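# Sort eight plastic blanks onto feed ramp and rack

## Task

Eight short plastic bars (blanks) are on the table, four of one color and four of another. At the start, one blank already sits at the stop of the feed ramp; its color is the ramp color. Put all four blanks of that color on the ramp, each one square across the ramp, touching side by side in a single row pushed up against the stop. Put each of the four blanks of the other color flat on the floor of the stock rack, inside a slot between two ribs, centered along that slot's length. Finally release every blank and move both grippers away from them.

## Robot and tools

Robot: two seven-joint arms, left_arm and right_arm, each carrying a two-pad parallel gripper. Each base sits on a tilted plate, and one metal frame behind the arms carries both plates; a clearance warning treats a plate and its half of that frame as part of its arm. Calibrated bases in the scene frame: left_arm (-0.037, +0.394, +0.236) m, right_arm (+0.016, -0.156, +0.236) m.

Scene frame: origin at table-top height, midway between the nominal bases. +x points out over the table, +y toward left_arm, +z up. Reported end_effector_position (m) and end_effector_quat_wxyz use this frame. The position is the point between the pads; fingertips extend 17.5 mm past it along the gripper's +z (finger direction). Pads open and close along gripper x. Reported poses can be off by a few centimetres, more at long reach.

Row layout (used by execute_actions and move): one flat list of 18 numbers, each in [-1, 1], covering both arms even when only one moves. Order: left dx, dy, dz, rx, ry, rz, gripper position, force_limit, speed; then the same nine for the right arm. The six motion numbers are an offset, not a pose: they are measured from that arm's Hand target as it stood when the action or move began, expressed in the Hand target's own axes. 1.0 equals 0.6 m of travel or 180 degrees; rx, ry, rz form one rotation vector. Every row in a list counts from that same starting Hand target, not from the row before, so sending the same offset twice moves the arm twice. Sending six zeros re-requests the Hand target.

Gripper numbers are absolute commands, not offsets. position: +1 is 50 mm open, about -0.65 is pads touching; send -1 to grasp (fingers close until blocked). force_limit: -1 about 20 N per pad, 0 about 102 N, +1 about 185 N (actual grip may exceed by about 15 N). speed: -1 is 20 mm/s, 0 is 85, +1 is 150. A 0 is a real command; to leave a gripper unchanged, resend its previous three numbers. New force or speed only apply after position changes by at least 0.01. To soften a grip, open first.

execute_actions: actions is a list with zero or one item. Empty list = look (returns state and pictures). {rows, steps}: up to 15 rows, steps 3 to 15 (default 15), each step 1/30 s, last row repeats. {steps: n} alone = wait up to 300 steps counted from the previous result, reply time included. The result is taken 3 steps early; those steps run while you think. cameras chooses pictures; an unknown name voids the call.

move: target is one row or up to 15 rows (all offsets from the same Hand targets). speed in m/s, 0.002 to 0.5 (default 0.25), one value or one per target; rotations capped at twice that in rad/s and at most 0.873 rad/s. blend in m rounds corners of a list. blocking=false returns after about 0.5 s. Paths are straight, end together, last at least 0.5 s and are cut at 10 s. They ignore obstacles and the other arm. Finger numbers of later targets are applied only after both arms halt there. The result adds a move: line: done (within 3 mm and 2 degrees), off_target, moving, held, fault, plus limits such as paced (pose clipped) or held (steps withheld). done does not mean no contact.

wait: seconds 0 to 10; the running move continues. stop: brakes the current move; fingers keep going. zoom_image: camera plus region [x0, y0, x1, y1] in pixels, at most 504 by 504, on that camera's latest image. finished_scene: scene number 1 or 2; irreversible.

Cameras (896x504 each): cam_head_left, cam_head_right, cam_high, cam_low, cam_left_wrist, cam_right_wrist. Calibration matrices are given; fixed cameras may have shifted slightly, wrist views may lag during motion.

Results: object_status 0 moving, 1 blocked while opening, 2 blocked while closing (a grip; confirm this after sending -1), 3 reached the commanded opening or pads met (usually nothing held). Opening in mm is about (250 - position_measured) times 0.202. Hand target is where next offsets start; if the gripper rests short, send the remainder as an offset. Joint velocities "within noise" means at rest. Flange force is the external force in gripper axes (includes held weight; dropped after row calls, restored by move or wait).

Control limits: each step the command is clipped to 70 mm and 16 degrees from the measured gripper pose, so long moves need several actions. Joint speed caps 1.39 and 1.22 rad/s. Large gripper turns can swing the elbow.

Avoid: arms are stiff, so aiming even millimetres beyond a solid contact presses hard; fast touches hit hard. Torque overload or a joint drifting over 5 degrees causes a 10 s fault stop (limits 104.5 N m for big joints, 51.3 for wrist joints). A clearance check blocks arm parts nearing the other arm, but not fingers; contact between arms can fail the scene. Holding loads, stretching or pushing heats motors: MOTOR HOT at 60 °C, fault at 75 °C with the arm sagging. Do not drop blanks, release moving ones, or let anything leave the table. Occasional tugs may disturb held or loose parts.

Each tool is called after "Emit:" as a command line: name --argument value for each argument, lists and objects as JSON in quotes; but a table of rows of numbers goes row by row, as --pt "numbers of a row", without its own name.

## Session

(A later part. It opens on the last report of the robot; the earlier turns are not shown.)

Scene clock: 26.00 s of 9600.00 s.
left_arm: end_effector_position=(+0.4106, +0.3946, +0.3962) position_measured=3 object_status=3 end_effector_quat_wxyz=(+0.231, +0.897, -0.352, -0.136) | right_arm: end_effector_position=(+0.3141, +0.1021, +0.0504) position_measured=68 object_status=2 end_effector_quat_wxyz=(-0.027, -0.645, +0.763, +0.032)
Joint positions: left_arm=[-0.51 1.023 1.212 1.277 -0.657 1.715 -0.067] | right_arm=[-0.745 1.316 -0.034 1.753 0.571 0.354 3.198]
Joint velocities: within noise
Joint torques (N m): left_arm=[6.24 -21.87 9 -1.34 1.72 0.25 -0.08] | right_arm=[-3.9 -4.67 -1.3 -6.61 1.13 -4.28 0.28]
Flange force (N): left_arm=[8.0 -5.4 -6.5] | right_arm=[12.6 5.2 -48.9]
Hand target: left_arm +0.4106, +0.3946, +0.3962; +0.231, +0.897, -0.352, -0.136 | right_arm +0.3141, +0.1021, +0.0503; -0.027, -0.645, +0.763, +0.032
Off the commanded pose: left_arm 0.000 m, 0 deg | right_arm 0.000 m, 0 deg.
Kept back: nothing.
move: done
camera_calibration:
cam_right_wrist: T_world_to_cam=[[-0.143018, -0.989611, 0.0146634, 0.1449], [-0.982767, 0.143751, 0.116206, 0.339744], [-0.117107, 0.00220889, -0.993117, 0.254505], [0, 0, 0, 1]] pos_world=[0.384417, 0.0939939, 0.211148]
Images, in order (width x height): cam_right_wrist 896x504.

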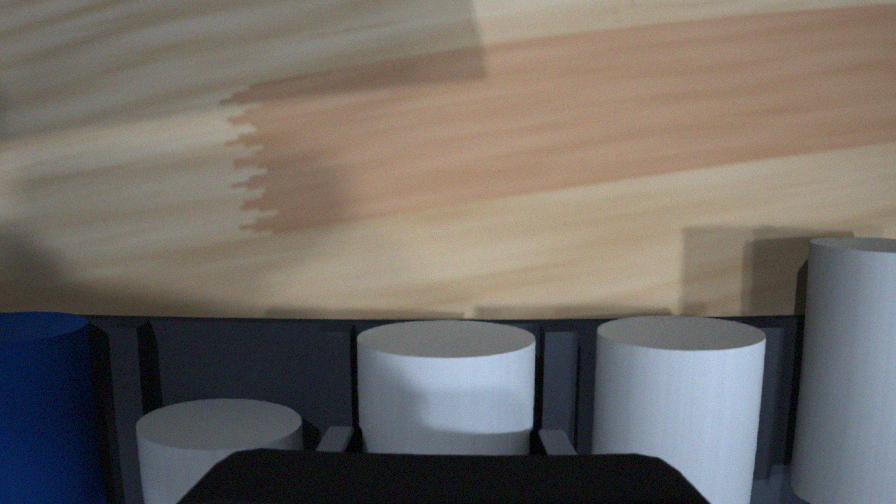

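Emit:
move --pt "0 0 0 0 0 0 1 -0.8 0 0 0.0002 -0.0024 0 0 0 -1 -0.7 -0.5" --pt "0 0 0 0 0 0 1 -0.8 0 0 0.0002 -0.0024 0 0 0 0.77 -0.7 -0.8" --cameras '[]' --speed 0.02

Emit:
move --pt "0 0 0 0 0 0 1 -0.8 0 0 0.0043 -0.05 0 0 0 0.77 -0.7 -0.8" --pt "0 0 0 0 0 0 1 -0.8 0 0 0.0105 -0.125 0 0 0 0.77 -0.7 -0.8" --cameras '[]' --speed '[0.05,0.15]'

Emit:
move --target '[0,0,0,0,0,0,1,-0.8,0,0,-0.045,-0.17,0.0267,0,0,0.77,-0.7,-0.8]' --cameras '["cam_right_wrist"]'

Emit:
zoom_image --camera "cam_right_wrist" --region '[0, 130, 448, 400]'

Emit:
zoom_image --camera "cam_right_wrist" --region '[448, 130, 896, 400]'

Scene clock: 28.17 s of 9600.00 s.
left_arm: end_effector_position=(+0.4106, +0.3946, +0.3962) position_measured=3 object_status=3 end_effector_quat_wxyz=(+0.231, +0.897, -0.352, -0.136) | right_arm: end_effector_position=(+0.3141, +0.1021, +0.0517) position_measured=37 object_status=3 end_effector_quat_wxyz=(-0.027, -0.645, +0.763, +0.032)
Joint positions: left_arm=[-0.51 1.023 1.212 1.277 -0.657 1.715 -0.067] | right_arm=[-0.745 1.313 -0.035 1.754 0.571 0.356 3.198]
Joint velocities: within noise
Joint torques (N m): left_arm=[6.24 -21.8 8.98 -1.27 1.79 0.31 -0.06] | right_arm=[-6.5 -19.86 -3.14 -1.97 0.18 0.15 0.23]
Flange force (N): left_arm=[8.1 -5.5 -6.6] | right_arm=[2.2 -2.8 -1.7]
Hand target: left_arm +0.4106, +0.3946, +0.3962; +0.231, +0.897, -0.352, -0.136 | right_arm +0.3141, +0.1021, +0.0517; -0.027, -0.645, +0.763, +0.032
Off the commanded pose: left_arm 0.000 m, 0 deg | right_arm 0.000 m, 0 deg.
Kept back: nothing.
move: done
No camera images: "cameras" was empty.

Scene clock: 29.93 s of 9600.00 s.
left_arm: end_effector_position=(+0.4106, +0.3946, +0.3962) position_measured=3 object_status=3 end_effector_quat_wxyz=(+0.231, +0.897, -0.352, -0.136) | right_arm: end_effector_position=(+0.3141, +0.1021, +0.1269) position_measured=37 object_status=3 end_effector_quat_wxyz=(-0.027, -0.645, +0.763, +0.032)
Joint positions: left_arm=[-0.51 1.023 1.212 1.277 -0.657 1.715 -0.067] | right_arm=[-0.739 1.145 -0.099 1.805 0.528 0.488 3.225]
Joint velocities: within noise
Joint torques (N m): left_arm=[6.3 -21.84 9.01 -1.27 1.78 0.29 -0.07] | right_arm=[-6.46 -19.02 -3.55 -3.04 0.21 0.07 0.3]
Flange force (N): left_arm=[8.0 -5.6 -6.5] | right_arm=[2.3 -2.7 -2.3]
Hand target: left_arm +0.4106, +0.3946, +0.3962; +0.231, +0.897, -0.352, -0.136 | right_arm +0.3141, +0.1022, +0.1270; -0.027, -0.645, +0.763, +0.032
Off the commanded pose: left_arm 0.000 m, 0 deg | right_arm 0.000 m, 0 deg.
Kept back: nothing.
move: done
No camera images: "cameras" was empty.

Scene clock: 30.87 s of 9600.00 s.
left_arm: end_effector_position=(+0.4106, +0.3946, +0.3962) position_measured=3 object_status=3 end_effector_quat_wxyz=(+0.231, +0.897, -0.352, -0.136) | right_arm: end_effector_position=(+0.3490, +0.0963, +0.2263) position_measured=37 object_status=3 end_effector_quat_wxyz=(+0.000, -0.646, +0.764, +0.000)
Joint positions: left_arm=[-0.51 1.023 1.212 1.277 -0.657 1.715 -0.067] | right_arm=[-0.761 0.936 -0.119 1.79 0.496 0.682 3.261]
Joint velocities: within noise
Joint torques (N m): left_arm=[6.24 -21.85 9.05 -1.29 1.77 0.32 -0.07] | right_arm=[-6.36 -18.36 -3.5 -5.15 0.24 0.13 0.18]
Flange force (N): left_arm=[8.1 -5.5 -6.4] | right_arm=[2.9 -2.4 -1.4]
Hand target: left_arm +0.4106, +0.3946, +0.3962; +0.231, +0.897, -0.352, -0.136 | right_arm +0.3490, +0.0963, +0.2264; +0.000, -0.646, +0.764, +0.000
Off the commanded pose: left_arm 0.000 m, 0 deg | right_arm 0.000 m, 0 deg.
Kept back: nothing.
move: done
camera_calibration:
cam_right_wrist: T_world_to_cam=[[-0.144249, -0.989401, 0.0166722, 0.141512], [-0.988931, 0.144731, 0.0326823, 0.375382], [-0.0347489, -0.0117732, -0.999327, 0.407342], [0, 0, 0, 1]] pos_world=[0.405794, 0.0904788, 0.392441]
Images, in order (width x height): cam_right_wrist 896x504.

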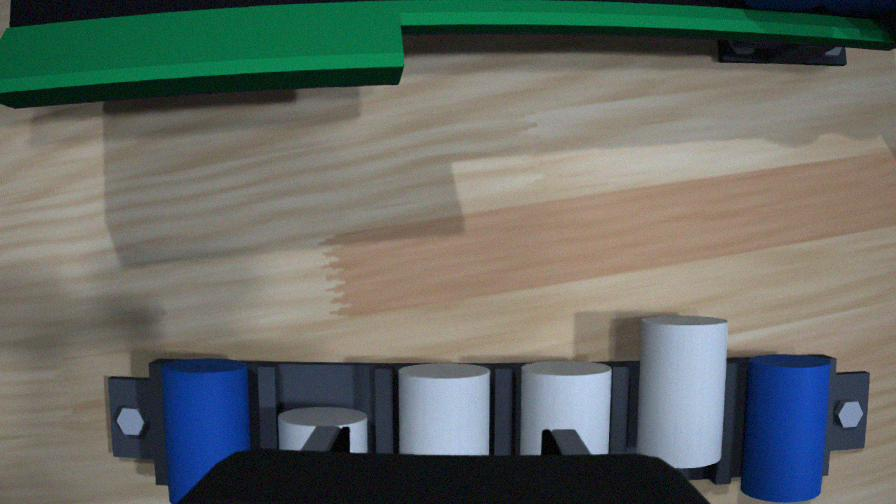

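Scaled by 1.125 from the camera's 896x504 image, which has a finer 1280x720 frame.

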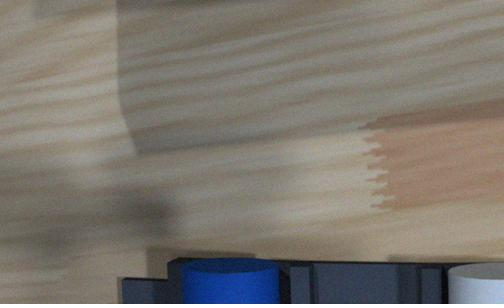

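Scaled by 1.125 from the camera's 896x504 image, which has a finer 1280x720 frame.

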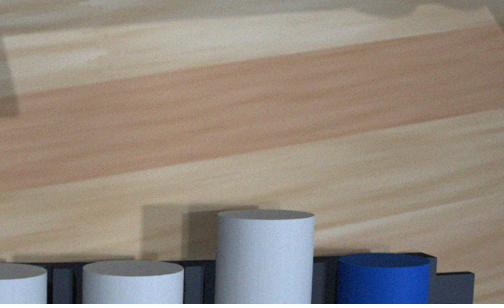

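Emit:
move --target '[0,0,0,0,0,0,1,-0.8,0,0.0,0.15,0,0,0,0,1,-0.7,-0.8]' --cameras '["cam_right_wrist"]'

Emit:
zoom_image --camera "cam_right_wrist" --region '[80, 110, 480, 330]'

Emit:
zoom_image --camera "cam_right_wrist" --region '[460, 110, 860, 330]'

Scene clock: 31.97 s of 9600.00 s.
left_arm: end_effector_position=(+0.4106, +0.3946, +0.3962) position_measured=3 object_status=3 end_effector_quat_wxyz=(+0.231, +0.897, -0.352, -0.136) | right_arm: end_effector_position=(+0.2604, +0.1112, +0.2264) position_measured=3 object_status=3 end_effector_quat_wxyz=(+0.000, -0.646, +0.764, +0.000)
Joint positions: left_arm=[-0.51 1.023 1.212 1.277 -0.657 1.715 -0.067] | right_arm=[-0.944 0.913 -0.11 1.946 0.487 0.575 3.06]
Joint velocities: left_arm=[within noise] | right_arm=[-0.006 0 0.002 0.002 0.003 -0.002 -0.003]
Joint torques (N m): left_arm=[6.26 -21.87 9.02 -1.25 1.8 0.29 -0.03] | right_arm=[-5.5 -17.07 -2.78 -4.26 0.32 0.13 0.25]
Flange force (N): left_arm=[8.2 -5.8 -6.6] | right_arm=[1.2 -3.7 -1.6]
Hand target: left_arm +0.4106, +0.3946, +0.3962; +0.231, +0.897, -0.352, -0.136 | right_arm +0.2603, +0.1113, +0.2264; +0.000, -0.646, +0.764, +0.000
Off the commanded pose: left_arm 0.000 m, 0 deg | right_arm 0.000 m, 0 deg.
Kept back: nothing.
move: done
camera_calibration:
cam_right_wrist: T_world_to_cam=[[-0.144442, -0.989371, 0.0167713, 0.143495], [-0.988897, 0.144929, 0.0328348, 0.28553], [-0.0349165, -0.0118424, -0.99932, 0.404549], [0, 0, 0, 1]] pos_world=[0.317212, 0.105379, 0.392492]
Images, in order (width x height): cam_right_wrist 896x504.

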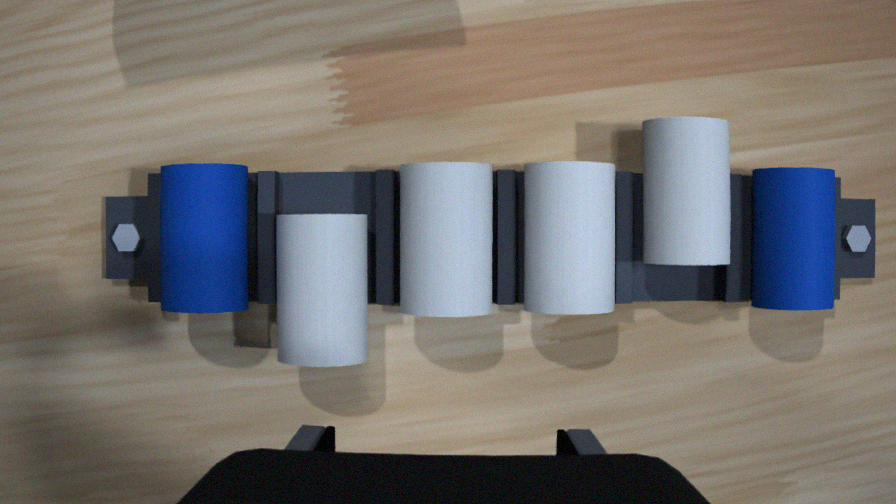

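Scaled by 1.260 from the camera's 896x504 image, which has a finer 1280x720 frame.

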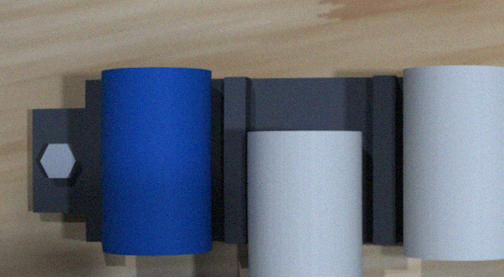

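Scaled by 1.260 from the camera's 896x504 image, which has a finer 1280x720 frame.

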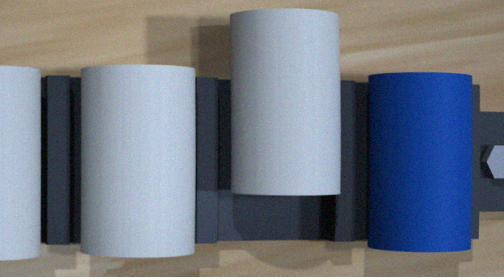

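Emit:
move --target '[0,0,0,0,0,0,1,-0.8,0,-0.0905,-0.0487,0.195,0,0,0,0.85,-0.7,0]' --cameras '["cam_right_wrist"]'

Scene clock: 33.37 s of 9600.00 s.
left_arm: end_effector_position=(+0.4106, +0.3946, +0.3962) position_measured=3 object_status=3 end_effector_quat_wxyz=(+0.231, +0.897, -0.352, -0.136) | right_arm: end_effector_position=(+0.2981, +0.1598, +0.1095) position_measured=25 object_status=3 end_effector_quat_wxyz=(+0.000, -0.646, +0.764, +0.000)
Joint positions: left_arm=[-0.51 1.023 1.212 1.277 -0.657 1.715 -0.067] | right_arm=[-0.923 1.231 -0.052 1.721 0.545 0.469 3.064]
Joint velocities: left_arm=[within noise] | right_arm=[0 0.004 -0.001 -0.006 -0.001 0.002 0]
Joint torques (N m): left_arm=[6.25 -21.82 9.06 -1.24 1.75 0.27 -0.02] | right_arm=[-6.01 -20.61 -2.71 -3.79 0.28 0.39 0.24]
Flange force (N): left_arm=[8.2 -5.7 -6.8] | right_arm=[3.2 -2.2 -0.7]
Hand target: left_arm +0.4106, +0.3946, +0.3962; +0.231, +0.897, -0.352, -0.136 | right_arm +0.2981, +0.1599, +0.1094; +0.000, -0.646, +0.764, +0.000
Off the commanded pose: left_arm 0.000 m, 0 deg | right_arm 0.000 m, 0 deg.
Kept back: nothing.
move: done
camera_calibration:
cam_right_wrist: T_world_to_cam=[[-0.144213, -0.989407, 0.0166546, 0.198939], [-0.988941, 0.144693, 0.0325561, 0.319752], [-0.034621, -0.0117754, -0.999331, 0.289505], [0, 0, 0, 1]] pos_world=[0.354929, 0.153975, 0.275588]
Images, in order (width x height): cam_right_wrist 896x504.

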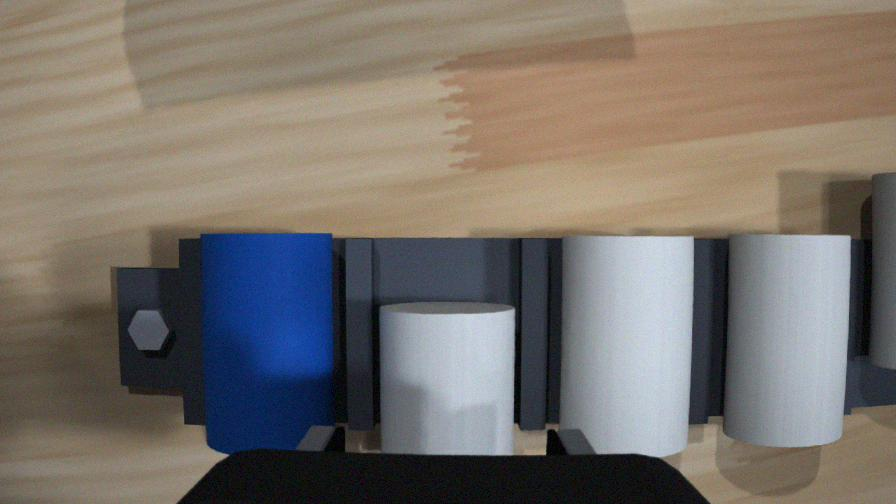

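Emit:
move --pt "0 0 0 0 0 0 1 -0.8 0 0.0003 0 0.1222 0 0 0 0.85 -0.7 0" --pt "0 0 0 0 0 0 1 -0.8 0 0.0003 0 0.1222 0 0 0 -1 -0.7 -0.5" --cameras '["cam_right_wrist"]' --speed '[0.1,0.1]'

Scene clock: 37.27 s of 9600.00 s.
left_arm: end_effector_position=(+0.4106, +0.3946, +0.3962) position_measured=3 object_status=3 end_effector_quat_wxyz=(+0.231, +0.897, -0.352, -0.136) | right_arm: end_effector_position=(+0.2981, +0.1597, +0.0360) position_measured=57 object_status=2 end_effector_quat_wxyz=(+0.000, -0.646, +0.764, +0.000)
Joint positions: left_arm=[-0.51 1.023 1.212 1.277 -0.657 1.715 -0.067] | right_arm=[-0.929 1.394 0.002 1.664 0.577 0.351 3.034]
Joint velocities: within noise
Joint torques (N m): left_arm=[6.22 -21.81 9.03 -1.25 1.79 0.26 -0.02] | right_arm=[-3.51 -9.84 -0.67 1.72 0.05 1.82 0.24]
Flange force (N): left_arm=[8.3 -5.7 -6.8] | right_arm=[-1.2 -3.3 -20.8]
Hand target: left_arm +0.4106, +0.3946, +0.3962; +0.231, +0.897, -0.352, -0.136 | right_arm +0.2981, +0.1597, +0.0360; +0.000, -0.646, +0.764, +0.000
Off the commanded pose: left_arm 0.000 m, 0 deg | right_arm 0.000 m, 0 deg.
Kept back: nothing.
move: done
camera_calibration:
cam_right_wrist: T_world_to_cam=[[-0.144286, -0.989395, 0.0167195, 0.200013], [-0.988927, 0.144769, 0.0326506, 0.322117], [-0.0347248, -0.0118234, -0.999327, 0.216153], [0, 0, 0, 1]] pos_world=[0.354915, 0.153815, 0.202146]
Images, in order (width x height): cam_right_wrist 896x504.

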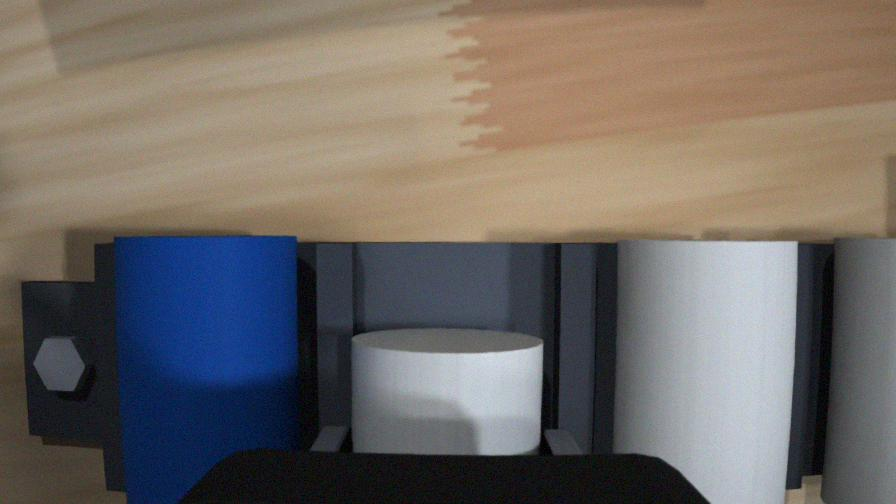

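Emit:
move --pt "0 0 0 0 0 0 1 -0.8 0 0 0 -0.0083 0 0 0 -1 -0.7 -0.5" --pt "0 0 0 0 0 0 1 -0.8 0 0 -0.0347 -0.0083 0 0 0 -1 -0.7 -0.5" --pt "0 0 0 0 0 0 1 -0.8 0 0 -0.0347 -0.0025 0 0 0 -1 -0.7 -0.5" --cameras '["cam_right_wrist"]' --speed '[0.03,0.05,0.02]'

Scene clock: 39.03 s of 9600.00 s.
left_arm: end_effector_position=(+0.4106, +0.3946, +0.3962) position_measured=3 object_status=3 end_effector_quat_wxyz=(+0.231, +0.897, -0.352, -0.136) | right_arm: end_effector_position=(+0.3186, +0.1562, +0.0377) position_measured=57 object_status=2 end_effector_quat_wxyz=(+0.000, -0.646, +0.764, +0.000)
Joint positions: left_arm=[-0.51 1.023 1.212 1.277 -0.657 1.715 -0.067] | right_arm=[-0.88 1.389 -0.009 1.632 0.585 0.386 3.076]
Joint velocities: within noise
Joint torques (N m): left_arm=[6.28 -21.81 9.03 -1.25 1.8 0.27 -0.05] | right_arm=[-6.32 -21.62 -2.42 -3.02 0.24 0.24 0.25]
Flange force (N): left_arm=[8.1 -5.7 -6.7] | right_arm=[2.4 -2.6 -0.7]
Hand target: left_arm +0.4106, +0.3946, +0.3962; +0.231, +0.897, -0.352, -0.136 | right_arm +0.3186, +0.1562, +0.0375; +0.000, -0.646, +0.764, +0.000
Off the commanded pose: left_arm 0.000 m, 0 deg | right_arm 0.000 m, 0 deg.
Kept back: nothing.
move: done
camera_calibration:
cam_right_wrist: T_world_to_cam=[[-0.144221, -0.989404, 0.016711, 0.199501], [-0.988936, 0.144704, 0.032657, 0.342848], [-0.0347291, -0.0118162, -0.999327, 0.218452], [0, 0, 0, 1]] pos_world=[0.375413, 0.150357, 0.203775]
Images, in order (width x height): cam_right_wrist 896x504.

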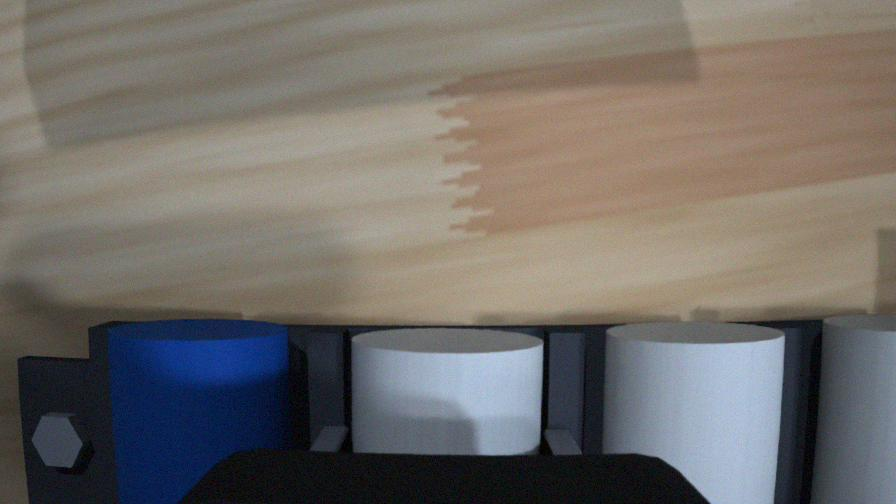

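Emit:
move --pt "0 0 0 0 0 0 1 -0.8 0 0 -0.0018 0 0 0 0 -1 -0.7 -0.5" --pt "0 0 0 0 0 0 1 -0.8 0 0 -0.0018 0.0008 0 0 0 -1 -0.7 -0.5" --pt "0 0 0 0 0 0 1 -0.8 0 0 -0.0018 0.0008 0 0 0 0.77 -0.7 -0.8" --cameras '[]' --speed '[0.02,0.02,0.02]'

Emit:
move --pt "0 0 0 0 0 0 1 -0.8 0 0 0 -0.05 0 0 0 0.77 -0.7 -0.8" --pt "0 0 0 0 0 0 1 -0.8 0 0 0 -0.14 0 0 0 0.77 -0.7 -0.8" --cameras '["cam_right_wrist"]' --speed '[0.06,0.2]'

Scene clock: 50.33 s of 9600.00 s.
left_arm: end_effector_position=(+0.4106, +0.3946, +0.3962) position_measured=3 object_status=3 end_effector_quat_wxyz=(+0.231, +0.897, -0.352, -0.136) | right_arm: end_effector_position=(+0.3197, +0.1560, +0.0371) position_measured=37 object_status=3 end_effector_quat_wxyz=(+0.000, -0.646, +0.764, +0.000)
Joint positions: left_arm=[-0.51 1.023 1.212 1.277 -0.657 1.715 -0.067] | right_arm=[-0.878 1.39 -0.009 1.63 0.586 0.387 3.078]
Joint velocities: within noise
Joint torques (N m): left_arm=[6.32 -21.76 8.99 -1.26 1.77 0.25 -0.1] | right_arm=[-5.74 -17.25 -2.37 -2.65 0.31 -0.21 0.26]
Flange force (N): left_arm=[7.9 -5.5 -6.7] | right_arm=[3.5 -2.7 -10.7]
Hand target: left_arm +0.4106, +0.3946, +0.3962; +0.231, +0.897, -0.352, -0.136 | right_arm +0.3197, +0.1560, +0.0371; +0.000, -0.646, +0.764, +0.000
Off the commanded pose: left_arm 0.000 m, 0 deg | right_arm 0.000 m, 0 deg.
Kept back: nothing.
move: done
No camera images: "cameras" was empty.

Scene clock: 52.00 s of 9600.00 s.
left_arm: end_effector_position=(+0.4106, +0.3946, +0.3962) position_measured=3 object_status=3 end_effector_quat_wxyz=(+0.231, +0.897, -0.352, -0.136) | right_arm: end_effector_position=(+0.3197, +0.1560, +0.1210) position_measured=37 object_status=3 end_effector_quat_wxyz=(+0.000, -0.646, +0.764, +0.000)
Joint positions: left_arm=[-0.51 1.023 1.212 1.277 -0.657 1.715 -0.067] | right_arm=[-0.874 1.208 -0.07 1.691 0.546 0.52 3.113]
Joint velocities: within noise
Joint torques (N m): left_arm=[6.23 -21.75 9.03 -1.24 1.76 0.3 -0.03] | right_arm=[-6.27 -20.42 -3.12 -3.79 0.18 0.14 0.22]
Flange force (N): left_arm=[8.1 -5.6 -6.7] | right_arm=[2.2 -2.9 -1.6]
Hand target: left_arm +0.4106, +0.3946, +0.3962; +0.231, +0.897, -0.352, -0.136 | right_arm +0.3197, +0.1561, +0.1211; +0.000, -0.646, +0.764, +0.000
Off the commanded pose: left_arm 0.000 m, 0 deg | right_arm 0.000 m, 0 deg.
Kept back: nothing.
move: done
camera_calibration:
cam_right_wrist: T_world_to_cam=[[-0.144298, -0.989392, 0.0167648, 0.198127], [-0.988924, 0.144784, 0.0326561, 0.341207], [-0.0347369, -0.0118669, -0.999326, 0.301741], [0, 0, 0, 1]] pos_world=[0.376498, 0.150205, 0.287074]
Images, in order (width x height): cam_right_wrist 896x504.

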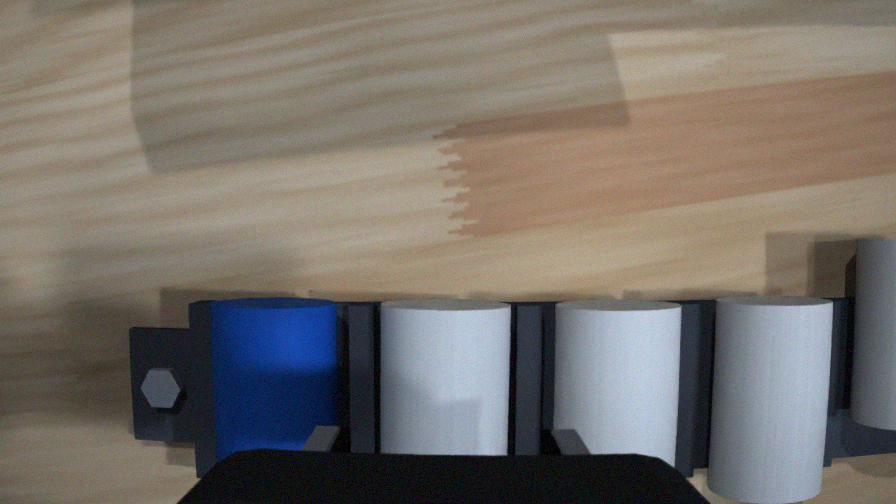

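Emit:
move --target '[0,0,0,0,0,0,1,-0.8,0,0.2701,-0.033,0.0193,0,0,0,0.85,-0.7,0]' --cameras '["cam_right_wrist"]'

Scene clock: 53.43 s of 9600.00 s.
left_arm: end_effector_position=(+0.4106, +0.3946, +0.3962) position_measured=3 object_status=3 end_effector_quat_wxyz=(+0.231, +0.897, -0.352, -0.136) | right_arm: end_effector_position=(+0.3123, -0.0069, +0.1096) position_measured=25 object_status=3 end_effector_quat_wxyz=(+0.000, -0.646, +0.764, +0.000)
Joint positions: left_arm=[-0.51 1.023 1.212 1.277 -0.657 1.715 -0.067] | right_arm=[-0.8 1.114 0.179 2.118 0.719 0.111 3.103]
Joint velocities: left_arm=[within noise] | right_arm=[-0.007 0.002 0.01 0.004 0.002 -0.013 -0.003]
Joint torques (N m): left_arm=[6.33 -21.86 9.03 -1.25 1.76 0.27 -0.06] | right_arm=[-5.77 -16.54 -1.19 -0.29 0.35 -0.06 0.35]
Flange force (N): left_arm=[8.0 -5.7 -6.6] | right_arm=[0.6 -4.1 -1.6]
Hand target: left_arm +0.4106, +0.3946, +0.3962; +0.231, +0.897, -0.352, -0.136 | right_arm +0.3123, -0.0070, +0.1096; +0.000, -0.646, +0.764, +0.000
Off the commanded pose: left_arm 0.000 m, 0 deg | right_arm 0.000 m, 0 deg.
Kept back: nothing.
move: done
camera_calibration:
cam_right_wrist: T_world_to_cam=[[-0.144263, -0.989398, 0.0167479, 0.0359863], [-0.988922, 0.144751, 0.0328841, 0.357808], [-0.0349597, -0.0118184, -0.999319, 0.288293], [0, 0, 0, 1]] pos_world=[0.369114, -0.0127809, 0.275728]
Images, in order (width x height): cam_right_wrist 896x504.

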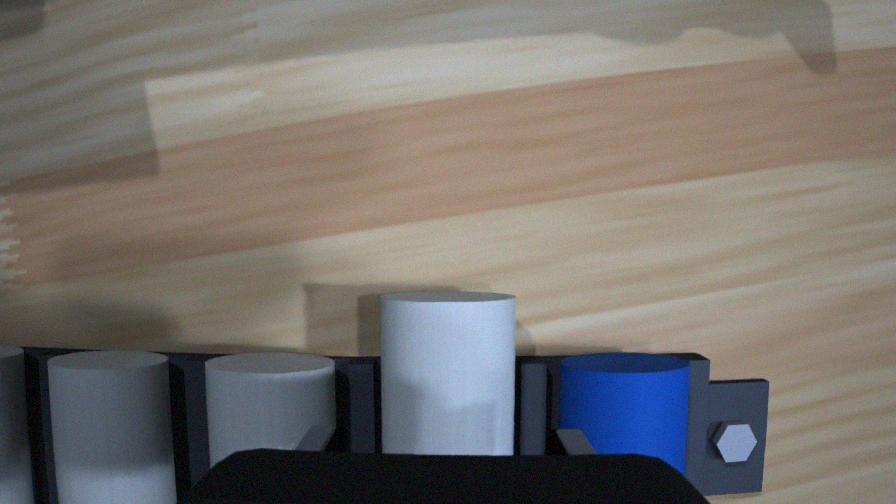

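Emit:
move --pt "0 0 0 0 0 0 1 -0.8 0 0.0003 -0.005 0.1185 0 0 0 0.85 -0.7 0" --pt "0 0 0 0 0 0 1 -0.8 0 0.0003 -0.005 0.1185 0 0 0 -1 -0.7 -0.5" --pt "0 0 0 0 0 0 1 -0.8 0 0.0003 -0.005 0.1115 0 0 0 -1 -0.7 -0.5" --cameras '["cam_right_wrist"]' --speed '[0.1,0.1,0.03]'

Scene clock: 56.67 s of 9600.00 s.
left_arm: end_effector_position=(+0.4106, +0.3946, +0.3962) position_measured=3 object_status=3 end_effector_quat_wxyz=(+0.231, +0.897, -0.352, -0.136) | right_arm: end_effector_position=(+0.3152, -0.0078, +0.0426) position_measured=56 object_status=2 end_effector_quat_wxyz=(+0.000, -0.646, +0.764, +0.000)
Joint positions: left_arm=[-0.51 1.023 1.212 1.277 -0.657 1.715 -0.067] | right_arm=[-0.83 1.312 0.274 2.056 0.716 -0.055 3.083]
Joint velocities: within noise
Joint torques (N m): left_arm=[6.3 -21.78 9.06 -1.27 1.79 0.3 -0.11] | right_arm=[-6.22 -17.58 -0.32 0.52 0.24 0.11 0.26]
Flange force (N): left_arm=[8.0 -5.5 -6.5] | right_arm=[2.1 -4.2 -0.7]
Hand target: left_arm +0.4106, +0.3946, +0.3962; +0.231, +0.897, -0.352, -0.136 | right_arm +0.3152, -0.0078, +0.0427; +0.000, -0.646, +0.764, +0.000
Off the commanded pose: left_arm 0.000 m, 0 deg | right_arm 0.000 m, 0 deg.
Kept back: nothing.
move: done
camera_calibration:
cam_right_wrist: T_world_to_cam=[[-0.144305, -0.989392, 0.0167295, 0.0367224], [-0.988923, 0.144789, 0.0326635, 0.363024], [-0.0347393, -0.0118307, -0.999326, 0.221377], [0, 0, 0, 1]] pos_world=[0.371993, -0.0136099, 0.208756]
Images, in order (width x height): cam_right_wrist 896x504.

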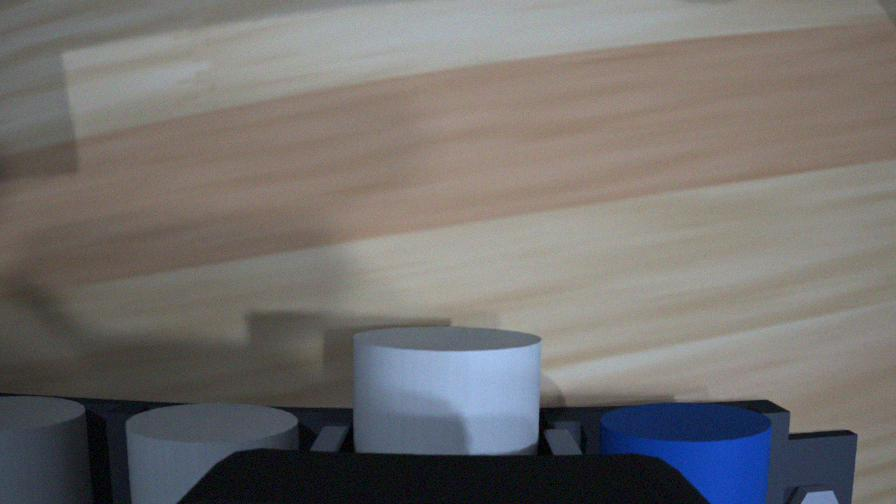

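Emit:
move --pt "0 0 0 0 0 0 1 -0.8 0 0 0.0337 0 0 0 0 -1 -0.7 -0.5" --pt "0 0 0 0 0 0 1 -0.8 0 0 0.0337 0.0075 0 0 0 -1 -0.7 -0.5" --cameras '["cam_right_wrist"]' --speed '[0.05,0.02]'

Scene clock: 58.37 s of 9600.00 s.
left_arm: end_effector_position=(+0.4106, +0.3946, +0.3962) position_measured=3 object_status=3 end_effector_quat_wxyz=(+0.231, +0.897, -0.352, -0.136) | right_arm: end_effector_position=(+0.2953, -0.0044, +0.0383) position_measured=56 object_status=2 end_effector_quat_wxyz=(+0.000, -0.646, +0.764, +0.000)
Joint positions: left_arm=[-0.51 1.023 1.212 1.277 -0.657 1.715 -0.067] | right_arm=[-0.898 1.346 0.301 2.093 0.679 -0.122 3.062]
Joint velocities: within noise
Joint torques (N m): left_arm=[6.31 -21.77 9.02 -1.21 1.75 0.34 -0.08] | right_arm=[-5.63 -15.95 0.17 0.29 0.22 -0.17 0.23]
Flange force (N): left_arm=[8.0 -5.5 -6.6] | right_arm=[1.8 -4.3 -6.2]
Hand target: left_arm +0.4106, +0.3946, +0.3962; +0.231, +0.897, -0.352, -0.136 | right_arm +0.2953, -0.0044, +0.0382; +0.000, -0.646, +0.764, +0.000
Off the commanded pose: left_arm 0.000 m, 0 deg | right_arm 0.000 m, 0 deg.
Kept back: nothing.
move: done
camera_calibration:
cam_right_wrist: T_world_to_cam=[[-0.144245, -0.989401, 0.0167058, 0.037245], [-0.988933, 0.144728, 0.032639, 0.342983], [-0.0347109, -0.0118129, -0.999328, 0.216341], [0, 0, 0, 1]] pos_world=[0.352069, -0.0102335, 0.204379]
Images, in order (width x height): cam_right_wrist 896x504.

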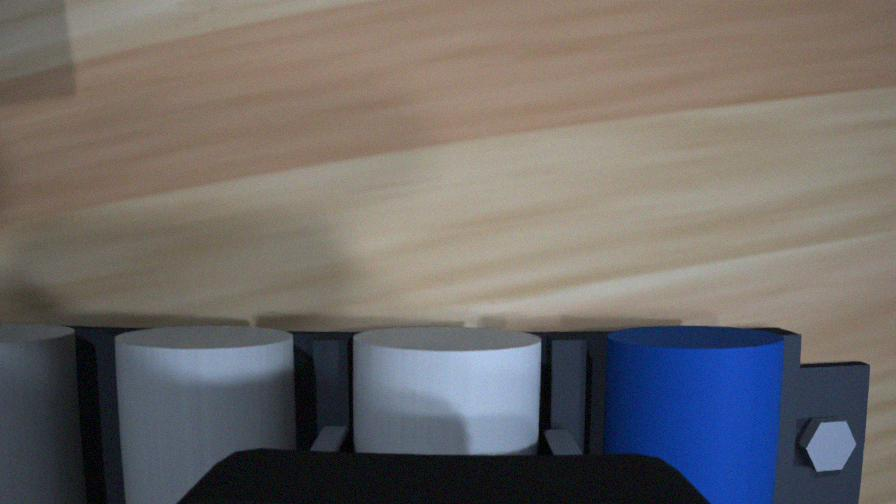

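Emit:
move --pt "0 0 0 0 0 0 1 -0.8 0 0 0 0 0 0 0 0.77 -0.7 -0.8" --pt "0 0 0 0 0 0 1 -0.8 0 0 0 -0.05 0 0 0 0.77 -0.7 -0.8" --pt "0 0 0 0 0 0 1 -0.8 0 0.0912 0.0 -0.118 0 0 0 0.85 -0.7 0" --cameras '["cam_right_wrist"]' --speed '[0.05,0.06,0.15]'

Scene clock: 61.23 s of 9600.00 s.
left_arm: end_effector_position=(+0.4106, +0.3946, +0.3962) position_measured=3 object_status=3 end_effector_quat_wxyz=(+0.231, +0.897, -0.352, -0.136) | right_arm: end_effector_position=(+0.2861, -0.0583, +0.1090) position_measured=25 object_status=3 end_effector_quat_wxyz=(+0.000, -0.646, +0.764, +0.000)
Joint positions: left_arm=[-0.51 1.023 1.212 1.277 -0.657 1.715 -0.067] | right_arm=[-0.867 1.14 0.356 2.287 0.737 -0.128 3.119]
Joint velocities: within noise
Joint torques (N m): left_arm=[6.25 -21.82 9 -1.29 1.79 0.29 -0.08] | right_arm=[-5.72 -14.69 -0.06 1.05 0.25 0.13 0.25]
Flange force (N): left_arm=[8.0 -5.5 -6.5] | right_arm=[2.5 -4.9 -2.2]
Hand target: left_arm +0.4106, +0.3946, +0.3962; +0.231, +0.897, -0.352, -0.136 | right_arm +0.2861, -0.0583, +0.1090; +0.000, -0.646, +0.764, +0.000
Off the commanded pose: left_arm 0.000 m, 0 deg | right_arm 0.000 m, 0 deg.
Kept back: nothing.
move: done
camera_calibration:
cam_right_wrist: T_world_to_cam=[[-0.144286, -0.989395, 0.0166804, -0.0185753], [-0.988927, 0.144768, 0.0326553, 0.339457], [-0.0347238, -0.011784, -0.999327, 0.286106], [0, 0, 0, 1]] pos_world=[0.342953, -0.0641495, 0.275139]
Images, in order (width x height): cam_right_wrist 896x504.

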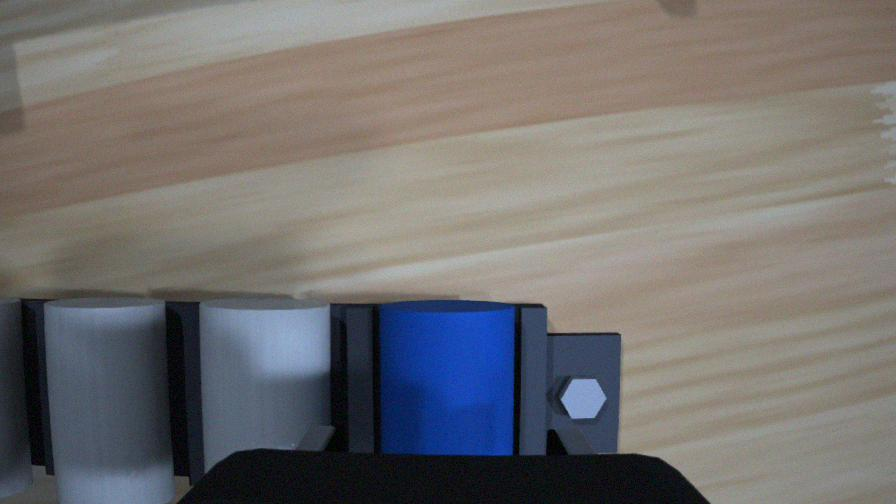

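Emit:
move --pt "0 0 0 0 0 0 1 -0.8 0 0.0 -0.001 0.1183 0 0 0 0.85 -0.7 0" --pt "0 0 0 0 0 0 1 -0.8 0 0.0 -0.001 0.1183 0 0 0 -1 -0.7 -0.5" --pt "0 0 0 0 0 0 1 -0.8 0 0.0 -0.001 -0.1 0 0 0 -1 -0.7 -0.5" --cameras '["cam_right_wrist"]' --speed '[0.1,0.1,0.15]'

Scene clock: 65.10 s of 9600.00 s.
left_arm: end_effector_position=(+0.4106, +0.3946, +0.3962) position_measured=3 object_status=3 end_effector_quat_wxyz=(+0.231, +0.897, -0.352, -0.136) | right_arm: end_effector_position=(+0.2867, -0.0584, +0.1689) position_measured=57 object_status=2 end_effector_quat_wxyz=(+0.000, -0.646, +0.764, +0.000)
Joint positions: left_arm=[-0.51 1.023 1.212 1.277 -0.657 1.715 -0.067] | right_arm=[-0.79 0.915 0.204 2.306 0.771 0.117 3.105]
Joint velocities: left_arm=[within noise] | right_arm=[0.021 -0.007 -0.026 -0.009 -0.005 0.026 0.007]
Joint torques (N m): left_arm=[6.24 -21.81 9.01 -1.25 1.8 0.3 -0.03] | right_arm=[-5.67 -14.35 -1.27 -0.81 0.34 0.26 0.04]
Flange force (N): left_arm=[8.2 -5.7 -6.6] | right_arm=[3.2 -3.9 0.2]
Hand target: left_arm +0.4106, +0.3946, +0.3962; +0.231, +0.897, -0.352, -0.136 | right_arm +0.2867, -0.0584, +0.1690; +0.000, -0.646, +0.764, +0.000
Off the commanded pose: left_arm 0.000 m, 0 deg | right_arm 0.000 m, 0 deg.
Kept back: nothing.
move: done
camera_calibration:
cam_right_wrist: T_world_to_cam=[[-0.144306, -0.989396, 0.0164652, -0.0195415], [-0.988946, 0.144773, 0.0320389, 0.338207], [-0.0340829, -0.0116598, -0.999351, 0.345836], [0, 0, 0, 1]] pos_world=[0.343436, -0.0642653, 0.335098]
Images, in order (width x height): cam_right_wrist 896x504.

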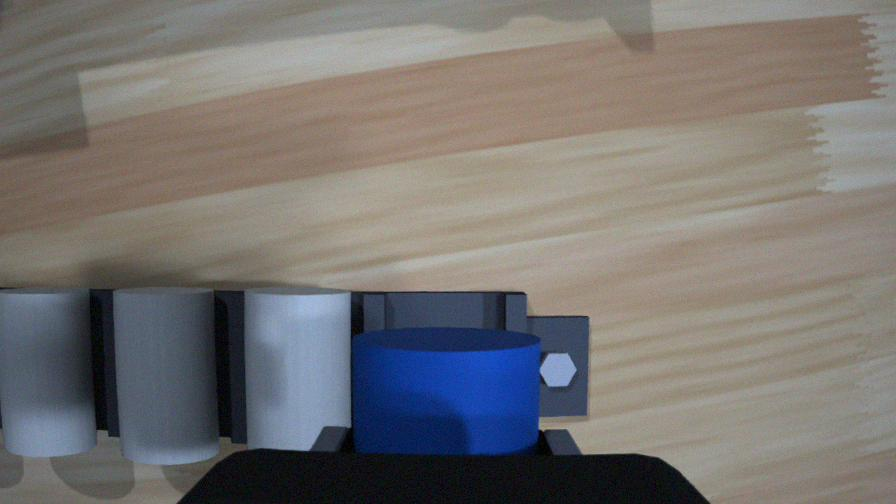

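Emit:
move --target '[0,0,0,0,0,0,1,-0.8,0,-0.1264,-0.3655,-0.01,0,0,-0.011,-1,-0.7,-0.5]' --cameras '["cam_right_wrist"]'

Emit:
zoom_image --camera "cam_right_wrist" --region '[300, 200, 800, 460]'

Scene clock: 66.90 s of 9600.00 s.
left_arm: end_effector_position=(+0.4106, +0.3946, +0.3962) position_measured=3 object_status=3 end_effector_quat_wxyz=(+0.231, +0.897, -0.352, -0.136) | right_arm: end_effector_position=(+0.5156, -0.0201, +0.1751) position_measured=57 object_status=2 end_effector_quat_wxyz=(+0.000, -0.659, +0.752, +0.000)
Joint positions: left_arm=[-0.51 1.023 1.212 1.277 -0.657 1.715 -0.067] | right_arm=[-0.353 1.039 -0.137 1.525 0.577 0.768 3.679]
Joint velocities: left_arm=[within noise] | right_arm=[0.001 0.005 -0.003 -0.006 -0.004 0.011 0.004]
Joint torques (N m): left_arm=[6.24 -21.87 8.95 -1.25 1.76 0.23 -0.05] | right_arm=[-10.17 -17.84 -6.88 0.33 -2.09 2.29 0.14]
Flange force (N): left_arm=[8.2 -5.7 -6.8] | right_arm=[2.9 -12.6 0.4]
Hand target: left_arm +0.4106, +0.3946, +0.3962; +0.231, +0.897, -0.352, -0.136 | right_arm +0.5156, -0.0201, +0.1750; +0.000, -0.659, +0.752, +0.000
Off the commanded pose: left_arm 0.000 m, 0 deg | right_arm 0.000 m, 0 deg.
Kept back: nothing.
move: done
camera_calibration:
cam_right_wrist: T_world_to_cam=[[-0.110221, -0.99377, 0.0164816, 0.0336147], [-0.99333, 0.110707, 0.0322559, 0.560381], [-0.0338796, -0.0128164, -0.999344, 0.360096], [0, 0, 0, 1]] pos_world=[0.572548, -0.0240175, 0.34123]
Images, in order (width x height): cam_right_wrist 896x504.

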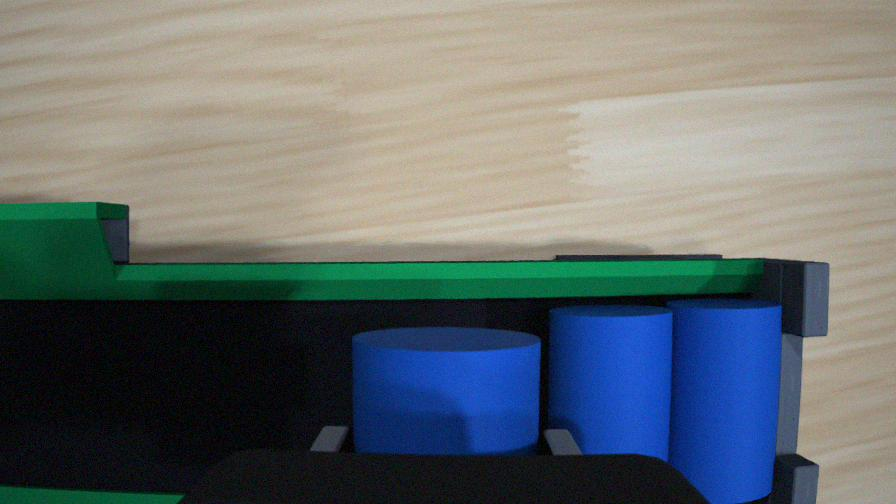

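Scaled by 1.008 from the camera's 896x504 image, which has a finer 1280x720 frame.

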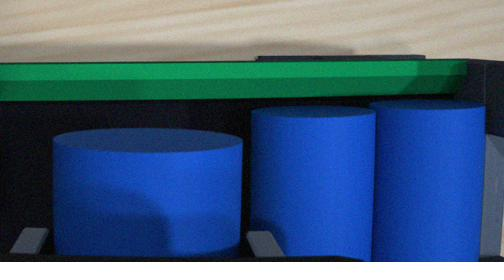

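Emit:
move --target '[0,0,0,0,0,0,1,-0.8,0,-0.0042,0.0033,0.12,0,0,-0.003,-1,-0.7,-0.5]' --cameras '["cam_right_wrist"]' --speed 0.1

Emit:
zoom_image --camera "cam_right_wrist" --region '[300, 200, 800, 460]'

Scene clock: 68.23 s of 9600.00 s.
left_arm: end_effector_position=(+0.4106, +0.3946, +0.3962) position_measured=3 object_status=3 end_effector_quat_wxyz=(+0.231, +0.897, -0.352, -0.136) | right_arm: end_effector_position=(+0.5140, -0.0174, +0.1031) position_measured=57 object_status=2 end_effector_quat_wxyz=(+0.000, -0.662, +0.749, +0.000)
Joint positions: left_arm=[-0.51 1.023 1.212 1.277 -0.657 1.715 -0.067] | right_arm=[-0.347 1.174 -0.095 1.506 0.627 0.647 3.648]
Joint velocities: within noise
Joint torques (N m): left_arm=[6.23 -21.9 9.05 -1.25 1.73 0.28 -0.05] | right_arm=[-8.37 -22 -4.01 -4.6 0.32 0.1 0.23]
Flange force (N): left_arm=[8.3 -5.7 -6.7] | right_arm=[3.5 -0.7 -0.9]
Hand target: left_arm +0.4106, +0.3946, +0.3962; +0.231, +0.897, -0.352, -0.136 | right_arm +0.5140, -0.0174, +0.1030; +0.000, -0.662, +0.749, +0.000
Off the commanded pose: left_arm 0.000 m, 0 deg | right_arm 0.000 m, 0 deg.
Kept back: nothing.
move: done
camera_calibration:
cam_right_wrist: T_world_to_cam=[[-0.100657, -0.994781, 0.0166834, 0.0323872], [-0.994334, 0.10116, 0.0326685, 0.561049], [-0.0341857, -0.0133005, -0.999327, 0.288281], [0, 0, 0, 1]] pos_world=[0.570985, -0.020703, 0.269218]
Images, in order (width x height): cam_right_wrist 896x504.

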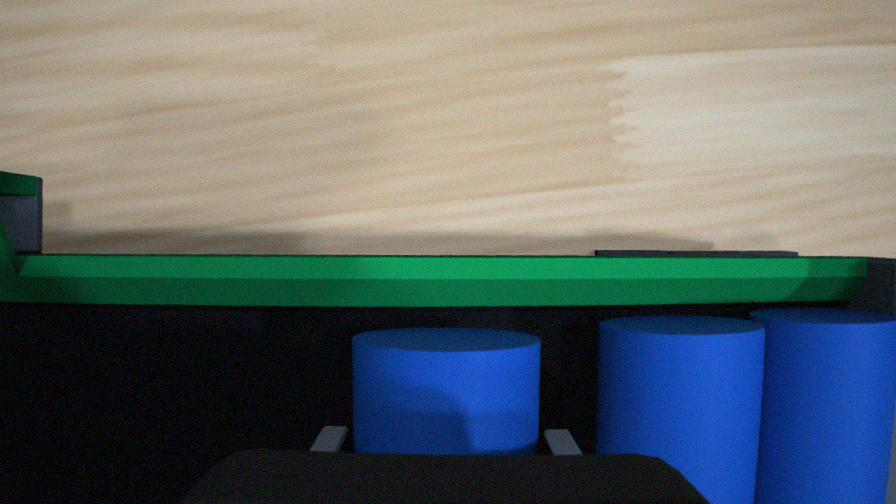

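Scaled by 1.008 from the camera's 896x504 image, which has a finer 1280x720 frame.

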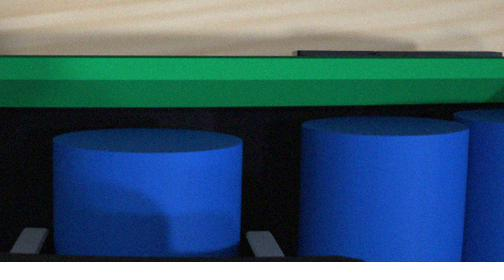

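Emit:
move --target '[0,0,0,0,0,0,1,-0.8,0,0,-0.0012,0.0083,0,0,0,-1,-0.7,-0.5]' --cameras '[]' --speed 0.03

Emit:
move --target '[0,0,0,0,0,0,1,-0.8,0,0,0,0.0025,0,0,0,-1,-0.7,-0.5]' --cameras '[]' --speed 0.02

Scene clock: 69.17 s of 9600.00 s.
left_arm: end_effector_position=(+0.4106, +0.3946, +0.3962) position_measured=3 object_status=3 end_effector_quat_wxyz=(+0.231, +0.897, -0.352, -0.136) | right_arm: end_effector_position=(+0.5147, -0.0175, +0.0981) position_measured=57 object_status=2 end_effector_quat_wxyz=(+0.000, -0.662, +0.749, +0.000)
Joint positions: left_arm=[-0.51 1.023 1.212 1.277 -0.657 1.715 -0.067] | right_arm=[-0.345 1.185 -0.093 1.501 0.63 0.642 3.647]
Joint velocities: within noise
Joint torques (N m): left_arm=[6.29 -21.85 9.01 -1.27 1.77 0.29 -0.09] | right_arm=[-8.37 -22.32 -3.95 -4.62 0.27 0.18 0.26]
Flange force (N): left_arm=[8.1 -5.5 -6.5] | right_arm=[3.4 -0.4 -0.3]
Hand target: left_arm +0.4106, +0.3946, +0.3962; +0.231, +0.897, -0.352, -0.136 | right_arm +0.5147, -0.0174, +0.0980; +0.000, -0.662, +0.749, +0.000
Off the commanded pose: left_arm 0.000 m, 0 deg | right_arm 0.000 m, 0 deg.
Kept back: nothing.
move: done
No camera images: "cameras" was empty.

Scene clock: 69.87 s of 9600.00 s.
left_arm: end_effector_position=(+0.4106, +0.3946, +0.3962) position_measured=3 object_status=3 end_effector_quat_wxyz=(+0.231, +0.897, -0.352, -0.136) | right_arm: end_effector_position=(+0.5147, -0.0174, +0.0965) position_measured=57 object_status=2 end_effector_quat_wxyz=(+0.000, -0.662, +0.749, +0.000)
Joint positions: left_arm=[-0.51 1.023 1.212 1.277 -0.657 1.715 -0.067] | right_arm=[-0.345 1.188 -0.092 1.5 0.63 0.639 3.647]
Joint velocities: within noise
Joint torques (N m): left_arm=[6.25 -21.85 8.94 -1.27 1.78 0.28 -0.03] | right_arm=[-8.39 -22.34 -3.94 -4.49 0.28 0.09 0.23]
Flange force (N): left_arm=[8.1 -5.6 -6.6] | right_arm=[3.1 -1.1 -0.3]
Hand target: left_arm +0.4106, +0.3946, +0.3962; +0.231, +0.897, -0.352, -0.136 | right_arm +0.5147, -0.0174, +0.0965; +0.000, -0.662, +0.749, +0.000
Off the commanded pose: left_arm 0.000 m, 0 deg | right_arm 0.000 m, 0 deg.
Kept back: nothing.
move: done
No camera images: "cameras" was empty.

Emit:
move --target '[0,0,0,0,0,0,1,-0.8,0,0,0,0.0022,0,0,0,-1,-0.7,-0.5]' --cameras '[]' --speed 0.02

Emit:
move --target '[0,0,0,0,0,0,1,-0.8,0,0,0,0.0018,0,0,0,-1,-0.7,-0.5]' --cameras '[]' --speed 0.02

Scene clock: 70.80 s of 9600.00 s.
left_arm: end_effector_position=(+0.4106, +0.3946, +0.3962) position_measured=3 object_status=3 end_effector_quat_wxyz=(+0.231, +0.897, -0.352, -0.136) | right_arm: end_effector_position=(+0.5147, -0.0174, +0.0952) position_measured=57 object_status=2 end_effector_quat_wxyz=(+0.000, -0.662, +0.749, +0.000)
Joint positions: left_arm=[-0.51 1.023 1.212 1.277 -0.657 1.715 -0.067] | right_arm=[-0.345 1.19 -0.091 1.499 0.631 0.637 3.646]
Joint velocities: within noise
Joint torques (N m): left_arm=[6.27 -21.84 8.98 -1.36 1.76 0.26 -0.06] | right_arm=[-7.97 -21.19 -3.69 -4.75 0.44 -0.22 0.25]
Flange force (N): left_arm=[7.8 -5.4 -6.4] | right_arm=[3.7 0.3 -3.5]
Hand target: left_arm +0.4106, +0.3946, +0.3962; +0.231, +0.897, -0.352, -0.136 | right_arm +0.5147, -0.0174, +0.0952; +0.000, -0.662, +0.749, +0.000
Off the commanded pose: left_arm 0.000 m, 0 deg | right_arm 0.000 m, 0 deg.
Kept back: nothing.
move: done
No camera images: "cameras" was empty.

Scene clock: 71.50 s of 9600.00 s.
left_arm: end_effector_position=(+0.4106, +0.3946, +0.3962) position_measured=3 object_status=3 end_effector_quat_wxyz=(+0.231, +0.897, -0.352, -0.136) | right_arm: end_effector_position=(+0.5147, -0.0175, +0.0942) position_measured=57 object_status=2 end_effector_quat_wxyz=(+0.000, -0.662, +0.749, +0.000)
Joint positions: left_arm=[-0.51 1.023 1.212 1.277 -0.657 1.715 -0.067] | right_arm=[-0.344 1.192 -0.09 1.498 0.632 0.636 3.646]
Joint velocities: within noise
Joint torques (N m): left_arm=[6.23 -21.87 9 -1.28 1.75 0.26 -0.09] | right_arm=[-4.95 -10.68 -1.64 -7.36 1.66 -4.06 0.23]
Flange force (N): left_arm=[8.2 -5.5 -6.6] | right_arm=[9.6 10.3 -33.9]
Hand target: left_arm +0.4106, +0.3946, +0.3962; +0.231, +0.897, -0.352, -0.136 | right_arm +0.5147, -0.0175, +0.0941; +0.000, -0.662, +0.749, +0.000
Off the commanded pose: left_arm 0.000 m, 0 deg | right_arm 0.000 m, 0 deg.
Kept back: nothing.
move: done
No camera images: "cameras" was empty.

Contact at ~.095.

Emit:
move --pt "0 0 0 0 0 0 1 -0.8 0 0 0 -0.002 0 0 0 -1 -0.7 -0.5" --pt "0 0 0 0 0 0 1 -0.8 0 0 0 -0.002 0 0 0 0.77 -0.7 -0.8" --pt "0 0 0 0 0 0 1 -0.8 0 0 0 -0.05 0 0 0 0.77 -0.7 -0.8" --pt "0 0 0 0 0 0 1 -0.8 0 0 0 -0.125 0 0 0 0.77 -0.7 -0.8" --cameras '["cam_right_wrist"]' --speed '[0.02,0.02,0.05,0.2]'

Scene clock: 74.93 s of 9600.00 s.
left_arm: end_effector_position=(+0.4106, +0.3946, +0.3962) position_measured=3 object_status=3 end_effector_quat_wxyz=(+0.231, +0.897, -0.352, -0.136) | right_arm: end_effector_position=(+0.5146, -0.0174, +0.1690) position_measured=37 object_status=3 end_effector_quat_wxyz=(+0.000, -0.662, +0.749, +0.000)
Joint positions: left_arm=[-0.51 1.023 1.212 1.277 -0.657 1.715 -0.067] | right_arm=[-0.356 1.052 -0.136 1.524 0.583 0.759 3.68]
Joint velocities: within noise
Joint torques (N m): left_arm=[6.27 -21.87 8.99 -1.27 1.8 0.31 -0.06] | right_arm=[-8.12 -21.47 -4.07 -5.21 0.27 0.08 0.26]
Flange force (N): left_arm=[8.1 -5.6 -6.5] | right_arm=[2.8 -1.2 -1.0]
Hand target: left_arm +0.4106, +0.3946, +0.3962; +0.231, +0.897, -0.352, -0.136 | right_arm +0.5147, -0.0174, +0.1691; +0.000, -0.662, +0.749, +0.000
Off the commanded pose: left_arm 0.000 m, 0 deg | right_arm 0.000 m, 0 deg.
Kept back: nothing.
move: done
camera_calibration:
cam_right_wrist: T_world_to_cam=[[-0.100609, -0.994785, 0.01675, 0.0312491], [-0.994335, 0.101115, 0.0327533, 0.559542], [-0.0342762, -0.0133598, -0.999323, 0.354205], [0, 0, 0, 1]] pos_world=[0.571657, -0.0207599, 0.335115]
Images, in order (width x height): cam_right_wrist 896x504.

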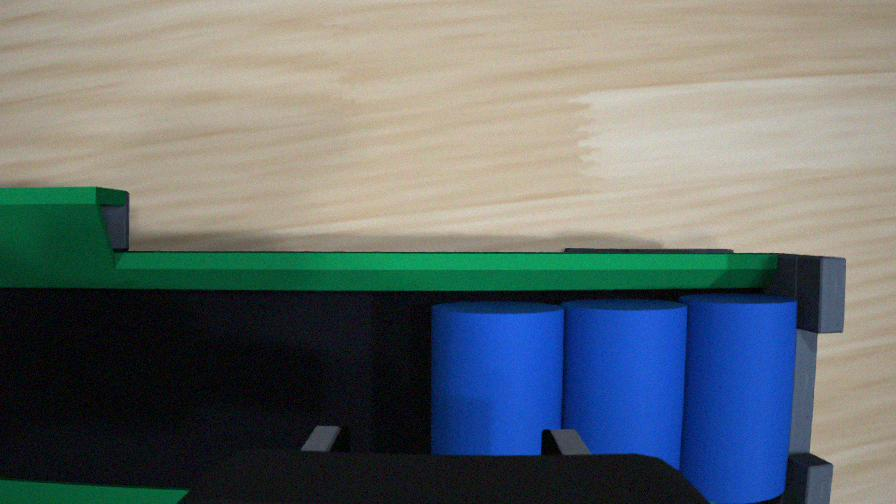

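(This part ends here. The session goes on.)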